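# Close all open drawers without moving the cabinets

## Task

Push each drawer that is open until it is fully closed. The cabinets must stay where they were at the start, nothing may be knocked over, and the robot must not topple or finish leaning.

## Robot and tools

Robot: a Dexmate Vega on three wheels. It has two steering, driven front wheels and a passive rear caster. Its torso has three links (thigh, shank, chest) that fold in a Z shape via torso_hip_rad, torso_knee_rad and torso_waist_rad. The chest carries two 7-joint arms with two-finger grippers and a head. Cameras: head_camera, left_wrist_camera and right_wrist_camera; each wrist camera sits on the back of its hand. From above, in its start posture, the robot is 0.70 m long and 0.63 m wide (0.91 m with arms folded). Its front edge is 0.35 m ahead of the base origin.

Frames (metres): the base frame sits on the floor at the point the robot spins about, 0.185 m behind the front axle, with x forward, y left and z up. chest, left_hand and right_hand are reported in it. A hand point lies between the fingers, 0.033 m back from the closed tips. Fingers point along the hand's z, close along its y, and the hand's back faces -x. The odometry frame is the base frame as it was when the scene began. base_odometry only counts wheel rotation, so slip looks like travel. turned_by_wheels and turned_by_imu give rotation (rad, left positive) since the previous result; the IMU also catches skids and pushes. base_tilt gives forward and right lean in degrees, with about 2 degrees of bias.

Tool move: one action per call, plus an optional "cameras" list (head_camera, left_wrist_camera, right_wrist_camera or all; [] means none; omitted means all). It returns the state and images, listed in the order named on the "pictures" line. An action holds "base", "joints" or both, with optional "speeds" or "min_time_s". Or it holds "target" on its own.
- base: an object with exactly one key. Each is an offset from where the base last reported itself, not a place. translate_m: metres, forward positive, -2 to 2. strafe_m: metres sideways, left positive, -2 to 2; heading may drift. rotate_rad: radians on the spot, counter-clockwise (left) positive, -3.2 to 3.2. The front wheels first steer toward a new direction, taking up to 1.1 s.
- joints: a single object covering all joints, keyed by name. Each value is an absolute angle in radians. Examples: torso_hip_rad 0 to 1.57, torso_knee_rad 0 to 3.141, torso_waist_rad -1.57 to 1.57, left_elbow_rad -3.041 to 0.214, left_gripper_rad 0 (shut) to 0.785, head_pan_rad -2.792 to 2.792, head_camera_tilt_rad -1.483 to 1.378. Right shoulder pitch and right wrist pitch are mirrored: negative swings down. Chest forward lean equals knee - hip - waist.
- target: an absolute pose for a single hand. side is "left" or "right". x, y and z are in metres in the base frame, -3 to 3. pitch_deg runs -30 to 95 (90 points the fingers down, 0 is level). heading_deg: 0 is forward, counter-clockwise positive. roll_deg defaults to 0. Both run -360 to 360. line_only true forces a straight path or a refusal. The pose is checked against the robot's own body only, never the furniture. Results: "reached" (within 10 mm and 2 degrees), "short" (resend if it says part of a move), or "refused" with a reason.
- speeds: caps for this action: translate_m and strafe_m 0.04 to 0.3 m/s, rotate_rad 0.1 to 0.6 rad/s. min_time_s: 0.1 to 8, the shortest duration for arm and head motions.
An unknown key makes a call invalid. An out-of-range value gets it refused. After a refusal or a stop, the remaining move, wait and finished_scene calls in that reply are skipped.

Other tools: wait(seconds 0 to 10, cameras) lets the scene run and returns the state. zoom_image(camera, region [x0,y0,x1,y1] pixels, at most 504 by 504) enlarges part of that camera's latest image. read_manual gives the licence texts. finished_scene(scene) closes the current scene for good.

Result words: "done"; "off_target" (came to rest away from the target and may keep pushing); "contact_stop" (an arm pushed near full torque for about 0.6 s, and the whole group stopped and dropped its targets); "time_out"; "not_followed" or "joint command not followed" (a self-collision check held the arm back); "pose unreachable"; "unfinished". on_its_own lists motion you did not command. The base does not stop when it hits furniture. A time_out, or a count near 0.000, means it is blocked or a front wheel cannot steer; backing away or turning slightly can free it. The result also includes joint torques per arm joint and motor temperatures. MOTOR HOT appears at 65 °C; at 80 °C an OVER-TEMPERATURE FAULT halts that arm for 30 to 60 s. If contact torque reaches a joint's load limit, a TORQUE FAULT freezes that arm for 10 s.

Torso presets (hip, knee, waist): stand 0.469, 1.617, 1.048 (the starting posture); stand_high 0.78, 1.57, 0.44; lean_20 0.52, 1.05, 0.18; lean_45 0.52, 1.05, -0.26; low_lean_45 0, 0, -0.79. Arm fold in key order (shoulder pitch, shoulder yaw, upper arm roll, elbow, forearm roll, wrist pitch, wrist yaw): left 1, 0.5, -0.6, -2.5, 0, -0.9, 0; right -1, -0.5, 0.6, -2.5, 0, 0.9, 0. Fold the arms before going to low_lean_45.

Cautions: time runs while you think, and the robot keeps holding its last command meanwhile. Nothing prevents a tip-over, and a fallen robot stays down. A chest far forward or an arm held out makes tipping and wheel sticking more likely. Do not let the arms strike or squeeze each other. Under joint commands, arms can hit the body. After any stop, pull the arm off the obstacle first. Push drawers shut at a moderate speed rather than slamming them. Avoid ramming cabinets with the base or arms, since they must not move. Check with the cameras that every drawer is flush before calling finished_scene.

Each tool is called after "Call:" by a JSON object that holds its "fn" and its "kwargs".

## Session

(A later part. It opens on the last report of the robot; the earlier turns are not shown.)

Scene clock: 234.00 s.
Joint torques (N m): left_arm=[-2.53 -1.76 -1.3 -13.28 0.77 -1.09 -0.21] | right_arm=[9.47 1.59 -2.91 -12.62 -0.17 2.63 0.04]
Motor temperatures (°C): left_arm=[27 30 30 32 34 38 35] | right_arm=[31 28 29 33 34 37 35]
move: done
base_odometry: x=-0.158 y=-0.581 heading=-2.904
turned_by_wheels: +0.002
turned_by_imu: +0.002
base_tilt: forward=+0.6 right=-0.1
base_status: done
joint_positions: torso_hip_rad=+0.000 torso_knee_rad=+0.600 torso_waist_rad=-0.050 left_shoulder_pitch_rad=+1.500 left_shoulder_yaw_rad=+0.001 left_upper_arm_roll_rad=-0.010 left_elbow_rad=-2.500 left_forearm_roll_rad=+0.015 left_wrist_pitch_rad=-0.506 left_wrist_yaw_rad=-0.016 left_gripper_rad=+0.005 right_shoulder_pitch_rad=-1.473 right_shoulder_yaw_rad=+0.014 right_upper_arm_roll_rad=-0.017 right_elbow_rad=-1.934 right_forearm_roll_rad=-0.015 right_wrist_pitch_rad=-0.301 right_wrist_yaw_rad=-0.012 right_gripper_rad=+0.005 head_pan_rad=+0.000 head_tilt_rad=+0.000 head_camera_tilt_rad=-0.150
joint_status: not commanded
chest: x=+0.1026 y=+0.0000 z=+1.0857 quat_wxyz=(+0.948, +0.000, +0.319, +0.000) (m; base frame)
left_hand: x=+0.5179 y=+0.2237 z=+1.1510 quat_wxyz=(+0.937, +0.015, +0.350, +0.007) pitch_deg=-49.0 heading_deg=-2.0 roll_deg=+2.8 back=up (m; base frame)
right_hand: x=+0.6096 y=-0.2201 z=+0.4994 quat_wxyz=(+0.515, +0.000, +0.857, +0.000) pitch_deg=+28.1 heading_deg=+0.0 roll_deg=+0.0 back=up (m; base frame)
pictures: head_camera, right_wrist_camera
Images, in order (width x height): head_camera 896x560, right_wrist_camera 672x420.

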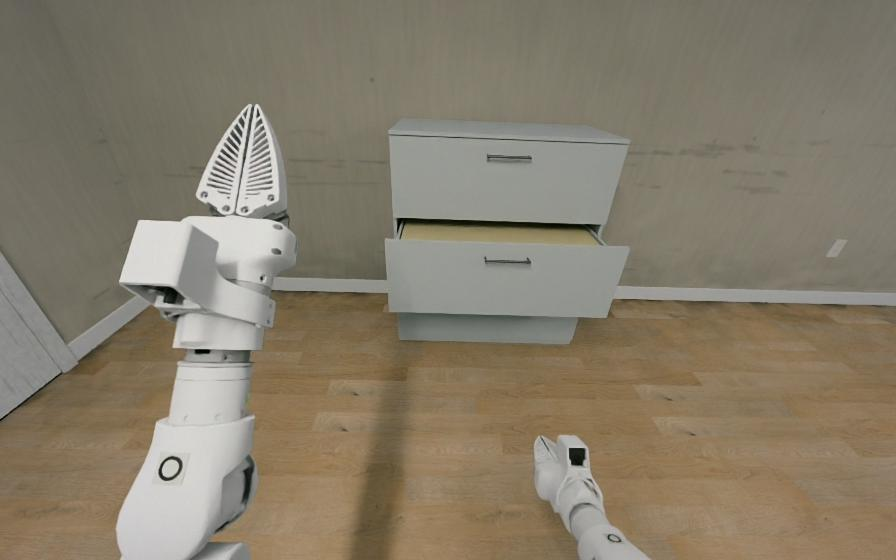

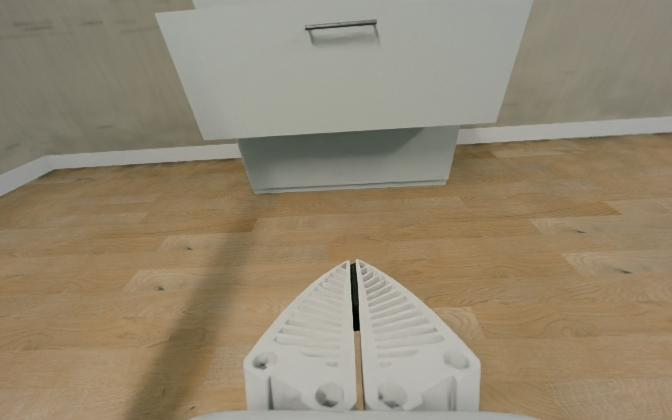

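Call:
{"fn": "move", "kwargs": {"base": {"rotate_rad": -0.043}, "cameras": []}}

Call:
{"fn": "move", "kwargs": {"target": {"side":"right","x":0.61,"y":-0.22,"z":0.57,"pitch_deg":25,"heading_deg":0}, "cameras": []}}

Call:
{"fn": "move", "kwargs": {"base": {"translate_m": 0.4}, "cameras": ["head_camera","right_wrist_camera"]}}

Scene clock: 247.83 s.
Joint torques (N m): left_arm=[-4.68 -1.14 -1.56 -12.6 -0.27 -1.65 -0.02] | right_arm=[9.9 1.77 -2.9 -11.82 -0.26 2.52 0.03]
Motor temperatures (°C): left_arm=[27 30 30 32 34 38 35] | right_arm=[31 28 29 33 34 37 35]
move: done
base_odometry: x=-0.158 y=-0.581 heading=-2.947
turned_by_wheels: -0.043
turned_by_imu: -0.041
base_tilt: forward=+0.6 right=-0.1
base_status: done
joint_positions: torso_hip_rad=+0.000 torso_knee_rad=+0.600 torso_waist_rad=-0.050 left_shoulder_pitch_rad=+1.500 left_shoulder_yaw_rad=+0.001 left_upper_arm_roll_rad=-0.010 left_elbow_rad=-2.500 left_forearm_roll_rad=+0.015 left_wrist_pitch_rad=-0.506 left_wrist_yaw_rad=-0.016 left_gripper_rad=+0.005 right_shoulder_pitch_rad=-1.473 right_shoulder_yaw_rad=+0.014 right_upper_arm_roll_rad=-0.017 right_elbow_rad=-1.934 right_forearm_roll_rad=-0.015 right_wrist_pitch_rad=-0.301 right_wrist_yaw_rad=-0.012 right_gripper_rad=+0.005 head_pan_rad=+0.000 head_tilt_rad=+0.000 head_camera_tilt_rad=-0.150
joint_status: not commanded
chest: x=+0.1026 y=+0.0000 z=+1.0857 quat_wxyz=(+0.948, +0.000, +0.319, +0.000) (m; base frame)
left_hand: x=+0.5179 y=+0.2237 z=+1.1510 quat_wxyz=(+0.937, +0.015, +0.350, +0.007) pitch_deg=-49.0 heading_deg=-2.0 roll_deg=+2.8 back=up (m; base frame)
right_hand: x=+0.6096 y=-0.2201 z=+0.4994 quat_wxyz=(+0.515, +0.000, +0.857, +0.000) pitch_deg=+28.1 heading_deg=+0.0 roll_deg=+0.0 back=up (m; base frame)
pictures: none
No camera images: "cameras" was empty.

Scene clock: 250.33 s.
Joint torques (N m): left_arm=[-3.96 1.56 1.07 -13.3 -0.36 -2.56 0.17] | right_arm=[-2.75 -1.15 -4.92 -12.07 -0.46 1.98 0.32]
Motor temperatures (°C): left_arm=[27 30 30 32 34 38 35] | right_arm=[31 28 29 33 34 37 35]
move: done
base_odometry: x=-0.158 y=-0.581 heading=-2.947
turned_by_wheels: +0.000
turned_by_imu: +0.000
base_tilt: forward=+0.7 right=-0.1
base_status: not commanded
joint_positions: torso_hip_rad=+0.000 torso_knee_rad=+0.600 torso_waist_rad=-0.050 left_shoulder_pitch_rad=+1.500 left_shoulder_yaw_rad=+0.001 left_upper_arm_roll_rad=-0.010 left_elbow_rad=-2.500 left_forearm_roll_rad=+0.015 left_wrist_pitch_rad=-0.506 left_wrist_yaw_rad=-0.016 left_gripper_rad=+0.005 right_shoulder_pitch_rad=-1.539 right_shoulder_yaw_rad=+0.014 right_upper_arm_roll_rad=-0.021 right_elbow_rad=-2.157 right_forearm_roll_rad=-0.019 right_wrist_pitch_rad=-0.406 right_wrist_yaw_rad=-0.011 right_gripper_rad=+0.005 head_pan_rad=+0.000 head_tilt_rad=+0.000 head_camera_tilt_rad=-0.150
joint_status: not commanded
chest: x=+0.1026 y=+0.0000 z=+1.0857 quat_wxyz=(+0.948, +0.000, +0.319, +0.000) (m; base frame)
left_hand: x=+0.5179 y=+0.2237 z=+1.1510 quat_wxyz=(+0.937, +0.015, +0.350, +0.007) pitch_deg=-49.0 heading_deg=-2.0 roll_deg=+2.8 back=up (m; base frame)
right_hand: x=+0.6101 y=-0.2202 z=+0.5679 quat_wxyz=(+0.537, +0.000, +0.844, +0.000) pitch_deg=+25.1 heading_deg=+0.0 roll_deg=+0.0 back=up (m; base frame)
right_hand_status: reached (straight line, planned for 1.1 s): 2 mm and 0.1 deg off.
pictures: none
No camera images: "cameras" was empty.

Scene clock: 254.07 s.
Joint torques (N m): left_arm=[-3.83 -0.01 1.2 -14.32 0.22 -3.54 0.56] | right_arm=[-3.48 -1.46 -4.8 -12.38 -0.48 1.98 0.39]
Motor temperatures (°C): left_arm=[27 30 30 32 34 38 35] | right_arm=[31 28 29 34 34 36 35]
move: done
base_odometry: x=-0.550 y=-0.659 heading=-2.947
turned_by_wheels: -0.001
turned_by_imu: -0.001
base_tilt: forward=+0.7 right=-0.1
base_status: done
joint_positions: torso_hip_rad=+0.000 torso_knee_rad=+0.600 torso_waist_rad=-0.050 left_shoulder_pitch_rad=+1.500 left_shoulder_yaw_rad=+0.001 left_upper_arm_roll_rad=-0.010 left_elbow_rad=-2.500 left_forearm_roll_rad=+0.015 left_wrist_pitch_rad=-0.506 left_wrist_yaw_rad=-0.016 left_gripper_rad=+0.005 right_shoulder_pitch_rad=-1.541 right_shoulder_yaw_rad=+0.014 right_upper_arm_roll_rad=-0.021 right_elbow_rad=-2.163 right_forearm_roll_rad=-0.019 right_wrist_pitch_rad=-0.409 right_wrist_yaw_rad=-0.011 right_gripper_rad=+0.005 head_pan_rad=+0.000 head_tilt_rad=+0.000 head_camera_tilt_rad=-0.150
joint_status: not commanded
chest: x=+0.1026 y=+0.0000 z=+1.0857 quat_wxyz=(+0.948, +0.000, +0.319, +0.000) (m; base frame)
left_hand: x=+0.5179 y=+0.2237 z=+1.1509 quat_wxyz=(+0.937, +0.015, +0.350, +0.007) pitch_deg=-49.0 heading_deg=-2.0 roll_deg=+2.8 back=up (m; base frame)
right_hand: x=+0.6100 y=-0.2202 z=+0.5698 quat_wxyz=(+0.537, +0.000, +0.843, +0.000) pitch_deg=+25.0 heading_deg=+0.0 roll_deg=+0.0 back=up (m; base frame)
pictures: head_camera, right_wrist_camera
Images, in order (width x height): head_camera 896x560, right_wrist_camera 672x420.

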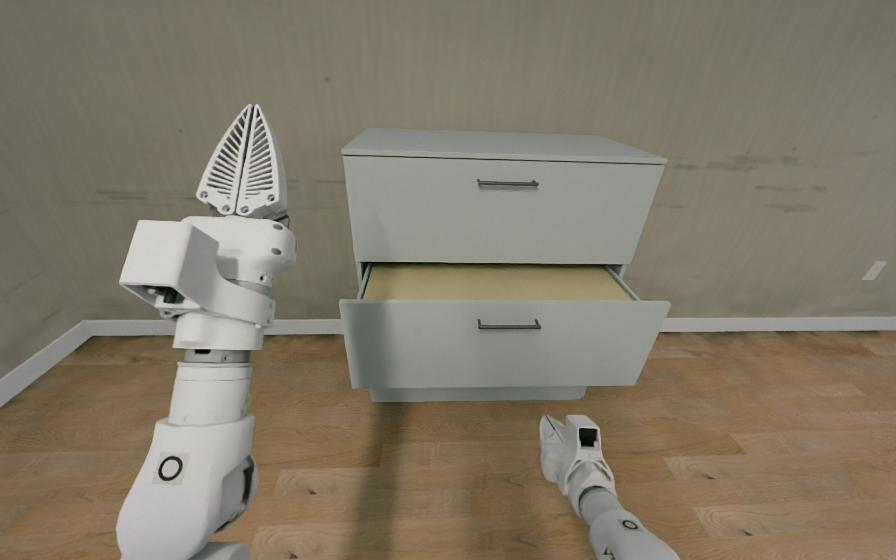

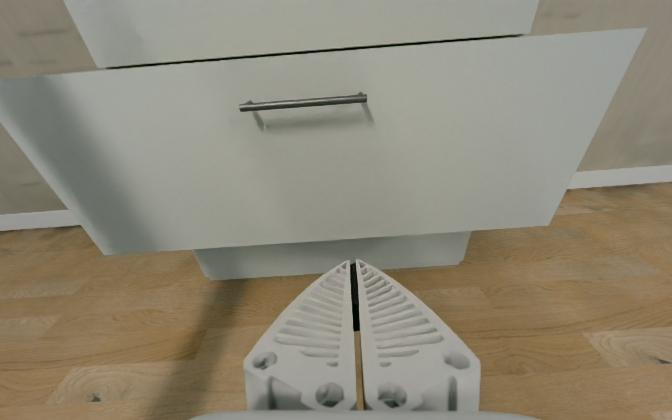

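Call:
{"fn": "move", "kwargs": {"base": {"strafe_m": 0.08}, "cameras": []}}

Call:
{"fn": "move", "kwargs": {"base": {"translate_m": 0.4}, "speeds": {"translate_m": 0.09}, "cameras": ["head_camera","right_wrist_camera"]}}

Scene clock: 264.13 s.
Joint torques (N m): left_arm=[-3.35 -0.85 1.75 -12.86 -0.26 -2.14 -0.18] | right_arm=[-2.81 -0.75 -3.9 -12.86 -0.32 1.64 0.15]
Motor temperatures (°C): left_arm=[27 30 30 32 34 38 35] | right_arm=[30 28 29 34 34 36 35]
move: done
base_odometry: x=-0.535 y=-0.737 heading=-2.947
turned_by_wheels: +0.000
turned_by_imu: -0.004
base_tilt: forward=+0.7 right=-0.1
base_status: done
joint_positions: torso_hip_rad=+0.000 torso_knee_rad=+0.600 torso_waist_rad=-0.050 left_shoulder_pitch_rad=+1.500 left_shoulder_yaw_rad=+0.001 left_upper_arm_roll_rad=-0.010 left_elbow_rad=-2.500 left_forearm_roll_rad=+0.015 left_wrist_pitch_rad=-0.506 left_wrist_yaw_rad=-0.016 left_gripper_rad=+0.005 right_shoulder_pitch_rad=-1.541 right_shoulder_yaw_rad=+0.014 right_upper_arm_roll_rad=-0.021 right_elbow_rad=-2.163 right_forearm_roll_rad=-0.019 right_wrist_pitch_rad=-0.409 right_wrist_yaw_rad=-0.011 right_gripper_rad=+0.005 head_pan_rad=+0.000 head_tilt_rad=+0.000 head_camera_tilt_rad=-0.150
joint_status: not commanded
chest: x=+0.1026 y=+0.0000 z=+1.0857 quat_wxyz=(+0.948, +0.000, +0.319, +0.000) (m; base frame)
left_hand: x=+0.5179 y=+0.2237 z=+1.1509 quat_wxyz=(+0.937, +0.015, +0.350, +0.007) pitch_deg=-49.0 heading_deg=-2.0 roll_deg=+2.8 back=up (m; base frame)
right_hand: x=+0.6100 y=-0.2202 z=+0.5698 quat_wxyz=(+0.537, +0.000, +0.843, +0.000) pitch_deg=+25.0 heading_deg=+0.0 roll_deg=+0.0 back=up (m; base frame)
pictures: none
No camera images: "cameras" was empty.

Scene clock: 269.97 s.
Joint torques (N m): left_arm=[-4.43 -2.25 0.93 -12.63 0.55 -2.46 0.2] | right_arm=[8.61 -0.29 -3.51 -12.41 -0.32 2.83 -0.11]
Motor temperatures (°C): left_arm=[27 30 30 32 34 38 35] | right_arm=[30 28 29 34 34 36 35]
move: done
base_odometry: x=-0.927 y=-0.816 heading=-2.947
turned_by_wheels: +0.000
turned_by_imu: +0.002
base_tilt: forward=+0.7 right=-0.1
base_status: done
joint_positions: torso_hip_rad=+0.000 torso_knee_rad=+0.600 torso_waist_rad=-0.050 left_shoulder_pitch_rad=+1.500 left_shoulder_yaw_rad=+0.001 left_upper_arm_roll_rad=-0.010 left_elbow_rad=-2.500 left_forearm_roll_rad=+0.015 left_wrist_pitch_rad=-0.506 left_wrist_yaw_rad=-0.016 left_gripper_rad=+0.005 right_shoulder_pitch_rad=-1.542 right_shoulder_yaw_rad=+0.014 right_upper_arm_roll_rad=-0.021 right_elbow_rad=-2.163 right_forearm_roll_rad=-0.019 right_wrist_pitch_rad=-0.409 right_wrist_yaw_rad=-0.011 right_gripper_rad=+0.005 head_pan_rad=+0.000 head_tilt_rad=+0.000 head_camera_tilt_rad=-0.150
joint_status: not commanded
chest: x=+0.1026 y=+0.0000 z=+1.0857 quat_wxyz=(+0.948, +0.000, +0.319, +0.000) (m; base frame)
left_hand: x=+0.5179 y=+0.2237 z=+1.1510 quat_wxyz=(+0.937, +0.015, +0.350, +0.007) pitch_deg=-49.0 heading_deg=-2.0 roll_deg=+2.8 back=up (m; base frame)
right_hand: x=+0.6096 y=-0.2201 z=+0.5694 quat_wxyz=(+0.537, +0.000, +0.844, +0.000) pitch_deg=+25.1 heading_deg=+0.0 roll_deg=+0.0 back=up (m; base frame)
pictures: head_camera, right_wrist_camera
Images, in order (width x height): head_camera 896x560, right_wrist_camera 672x420.

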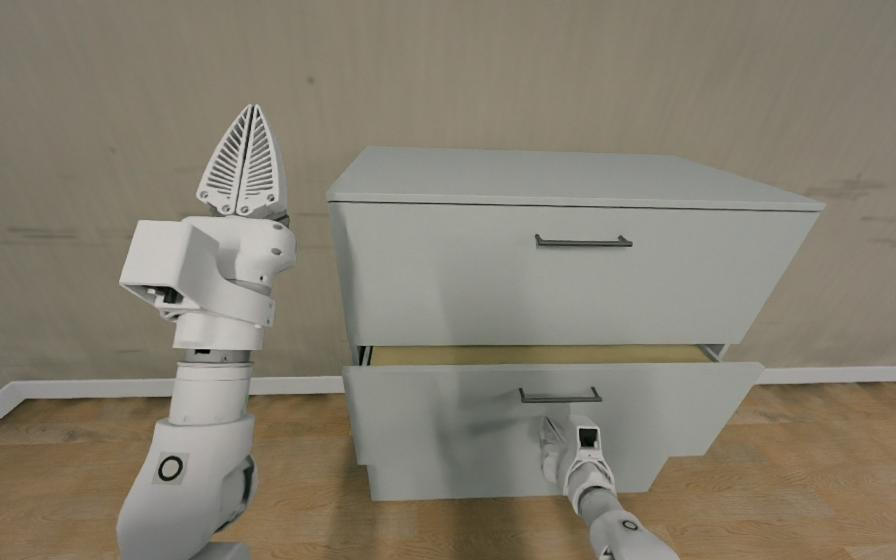

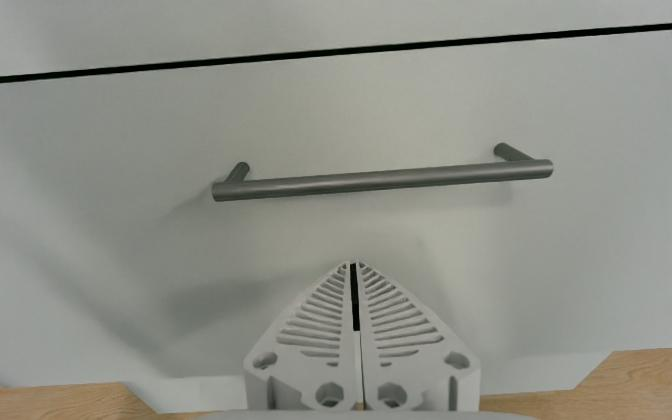

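Call:
{"fn": "move", "kwargs": {"base": {"translate_m": 0.07}, "speeds": {"translate_m": 0.06}, "cameras": ["head_camera","right_wrist_camera"]}}

Scene clock: 274.67 s.
Joint torques (N m): left_arm=[-6.07 -0.4 1.23 -13.44 -0.49 -0.97 0.3] | right_arm=[9.14 -0.49 -3.35 -12.54 -0.31 2.98 -0.1]
Motor temperatures (°C): left_arm=[27 30 30 32 34 38 35] | right_arm=[30 28 29 34 34 36 35]
move: done
base_odometry: x=-0.996 y=-0.830 heading=-2.948
turned_by_wheels: +0.000
turned_by_imu: +0.001
base_tilt: forward=+0.7 right=+0.0
base_status: done
joint_positions: torso_hip_rad=+0.000 torso_knee_rad=+0.600 torso_waist_rad=-0.050 left_shoulder_pitch_rad=+1.500 left_shoulder_yaw_rad=+0.001 left_upper_arm_roll_rad=-0.010 left_elbow_rad=-2.500 left_forearm_roll_rad=+0.015 left_wrist_pitch_rad=-0.506 left_wrist_yaw_rad=-0.016 left_gripper_rad=+0.005 right_shoulder_pitch_rad=-1.542 right_shoulder_yaw_rad=+0.014 right_upper_arm_roll_rad=-0.021 right_elbow_rad=-2.163 right_forearm_roll_rad=-0.019 right_wrist_pitch_rad=-0.409 right_wrist_yaw_rad=-0.011 right_gripper_rad=+0.005 head_pan_rad=+0.000 head_tilt_rad=+0.000 head_camera_tilt_rad=-0.150
joint_status: not commanded
chest: x=+0.1026 y=+0.0000 z=+1.0857 quat_wxyz=(+0.948, +0.000, +0.319, +0.000) (m; base frame)
left_hand: x=+0.5179 y=+0.2237 z=+1.1510 quat_wxyz=(+0.937, +0.015, +0.350, +0.007) pitch_deg=-49.0 heading_deg=-2.0 roll_deg=+2.8 back=up (m; base frame)
right_hand: x=+0.6096 y=-0.2201 z=+0.5694 quat_wxyz=(+0.537, +0.000, +0.844, +0.000) pitch_deg=+25.1 heading_deg=+0.0 roll_deg=+0.0 back=up (m; base frame)
pictures: head_camera, right_wrist_camera
Images, in order (width x height): head_camera 896x560, right_wrist_camera 672x420.

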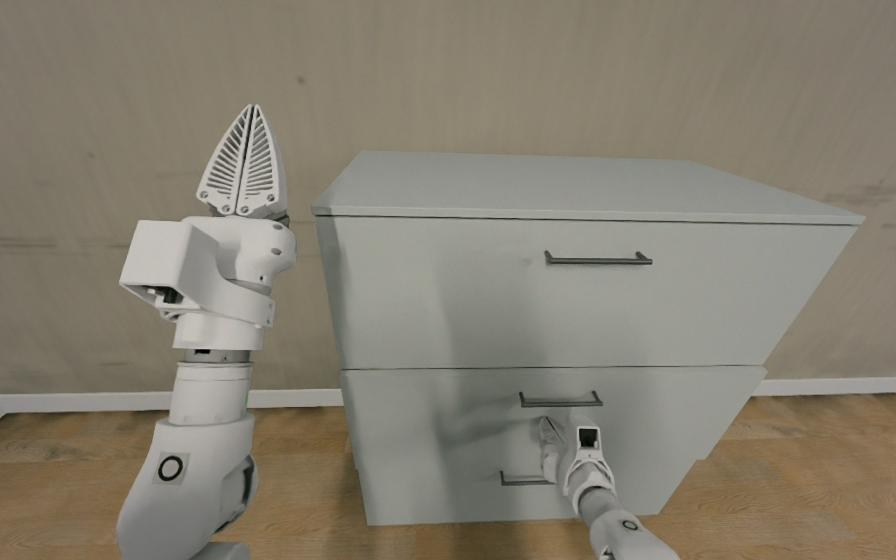

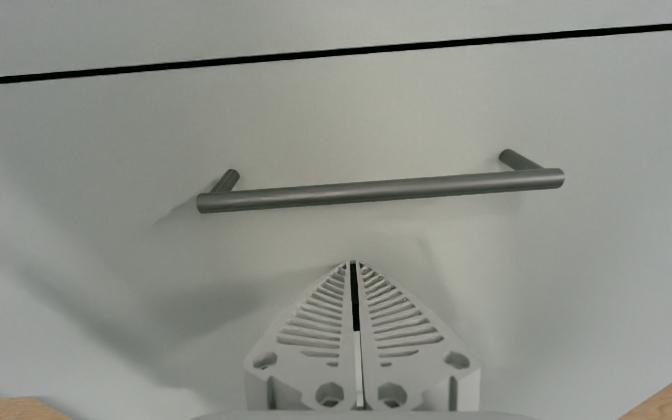

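Call:
{"fn": "move", "kwargs": {"base": {"translate_m": 0.045}, "speeds": {"translate_m": 0.05}, "cameras": ["head_camera","right_wrist_camera"]}}

Scene clock: 280.47 s.
Joint torques (N m): left_arm=[-5.89 -1.41 -0.02 -13.25 -0.21 -1.25 -0.19] | right_arm=[21.85 -0.56 -3.64 -13.9 -0.22 7.23 0.03]
Motor temperatures (°C): left_arm=[27 30 30 32 34 38 35] | right_arm=[31 28 29 34 34 37 35]
move: done
base_odometry: x=-1.040 y=-0.839 heading=-2.948
turned_by_wheels: -0.001
turned_by_imu: -0.001
base_tilt: forward=+0.6 right=-0.1
base_status: done
joint_positions: torso_hip_rad=+0.000 torso_knee_rad=+0.600 torso_waist_rad=-0.050 left_shoulder_pitch_rad=+1.500 left_shoulder_yaw_rad=+0.001 left_upper_arm_roll_rad=-0.010 left_elbow_rad=-2.500 left_forearm_roll_rad=+0.015 left_wrist_pitch_rad=-0.506 left_wrist_yaw_rad=-0.016 left_gripper_rad=+0.005 right_shoulder_pitch_rad=-1.542 right_shoulder_yaw_rad=+0.014 right_upper_arm_roll_rad=-0.021 right_elbow_rad=-2.163 right_forearm_roll_rad=-0.019 right_wrist_pitch_rad=-0.411 right_wrist_yaw_rad=-0.011 right_gripper_rad=+0.005 head_pan_rad=+0.000 head_tilt_rad=+0.000 head_camera_tilt_rad=-0.150
joint_status: not commanded
chest: x=+0.1022 y=+0.0000 z=+1.0858 quat_wxyz=(+0.948, +0.000, +0.319, +0.000) (m; base frame)
left_hand: x=+0.5175 y=+0.2237 z=+1.1512 quat_wxyz=(+0.937, +0.015, +0.350, +0.007) pitch_deg=-49.0 heading_deg=-2.0 roll_deg=+2.8 back=up (m; base frame)
right_hand: x=+0.6089 y=-0.2201 z=+0.5687 quat_wxyz=(+0.536, +0.000, +0.844, +0.000) pitch_deg=+25.2 heading_deg=+0.0 roll_deg=+0.0 back=up (m; base frame)
pictures: head_camera, right_wrist_camera
Images, in order (width x height): head_camera 896x560, right_wrist_camera 672x420.

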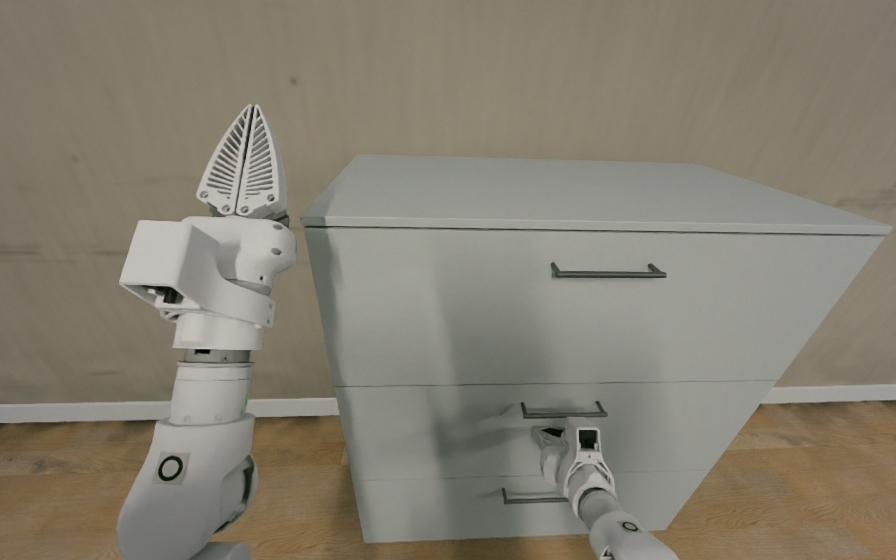

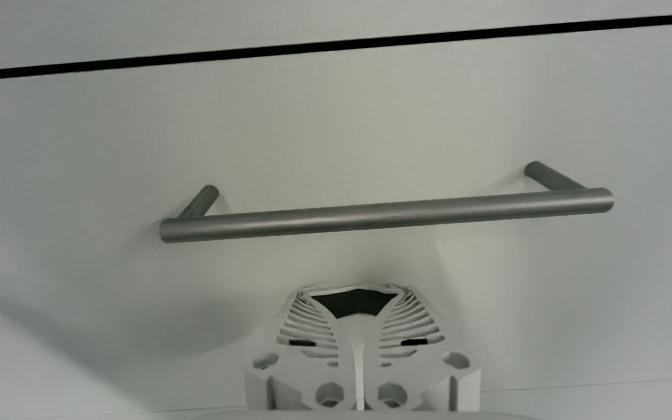

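Closed with fingers bent. Back off and verify.

Call:
{"fn": "move", "kwargs": {"base": {"translate_m": -0.6}, "cameras": ["head_camera"]}}

Call:
{"fn": "zoom_image", "kwargs": {"camera": "head_camera", "region": [320, 100, 720, 450]}}

Scene clock: 288.47 s.
Joint torques (N m): left_arm=[-2.42 1.1 -0.66 -13.57 -0.33 -1.96 -0.01] | right_arm=[9.39 -0.47 -3.54 -13.65 -0.08 1.97 0.32]
Motor temperatures (°C): left_arm=[27 30 30 32 34 38 35] | right_arm=[31 28 29 34 34 38 35]
move: done
base_odometry: x=-0.451 y=-0.721 heading=-2.949
turned_by_wheels: +0.000
turned_by_imu: +0.001
base_tilt: forward=+0.7 right=-0.1
base_status: done
joint_positions: torso_hip_rad=+0.000 torso_knee_rad=+0.600 torso_waist_rad=-0.050 left_shoulder_pitch_rad=+1.500 left_shoulder_yaw_rad=+0.001 left_upper_arm_roll_rad=-0.010 left_elbow_rad=-2.500 left_forearm_roll_rad=+0.015 left_wrist_pitch_rad=-0.506 left_wrist_yaw_rad=-0.016 left_gripper_rad=+0.005 right_shoulder_pitch_rad=-1.542 right_shoulder_yaw_rad=+0.014 right_upper_arm_roll_rad=-0.021 right_elbow_rad=-2.163 right_forearm_roll_rad=-0.019 right_wrist_pitch_rad=-0.409 right_wrist_yaw_rad=-0.011 right_gripper_rad=+0.005 head_pan_rad=+0.000 head_tilt_rad=+0.000 head_camera_tilt_rad=-0.150
joint_status: not commanded
chest: x=+0.1026 y=+0.0000 z=+1.0857 quat_wxyz=(+0.948, +0.000, +0.319, +0.000) (m; base frame)
left_hand: x=+0.5179 y=+0.2237 z=+1.1510 quat_wxyz=(+0.937, +0.015, +0.350, +0.007) pitch_deg=-49.0 heading_deg=-2.0 roll_deg=+2.8 back=up (m; base frame)
right_hand: x=+0.6096 y=-0.2201 z=+0.5694 quat_wxyz=(+0.537, +0.000, +0.844, +0.000) pitch_deg=+25.1 heading_deg=+0.0 roll_deg=+0.0 back=up (m; base frame)
pictures: head_camera
Images, in order (width x height): head_camera 896x560.

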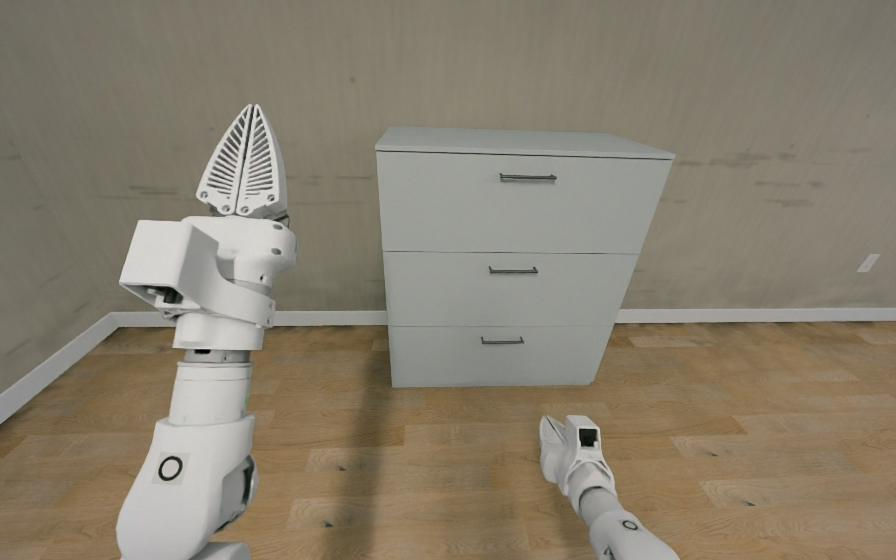

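Scaled by 1.260 from the camera's 896x560 image, which has a finer 960x600 frame.

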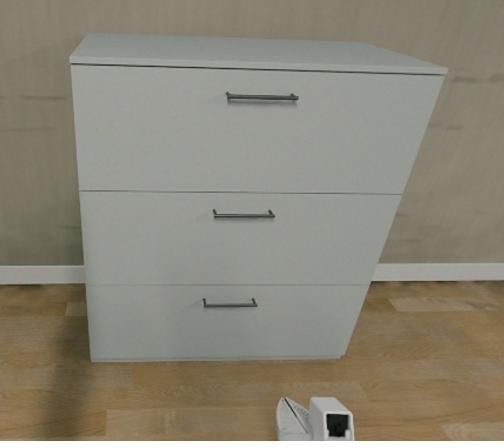

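Call:
{"fn": "finished_scene", "kwargs": {"scene": 3, "done": true}}

The scene is finished: the task was done.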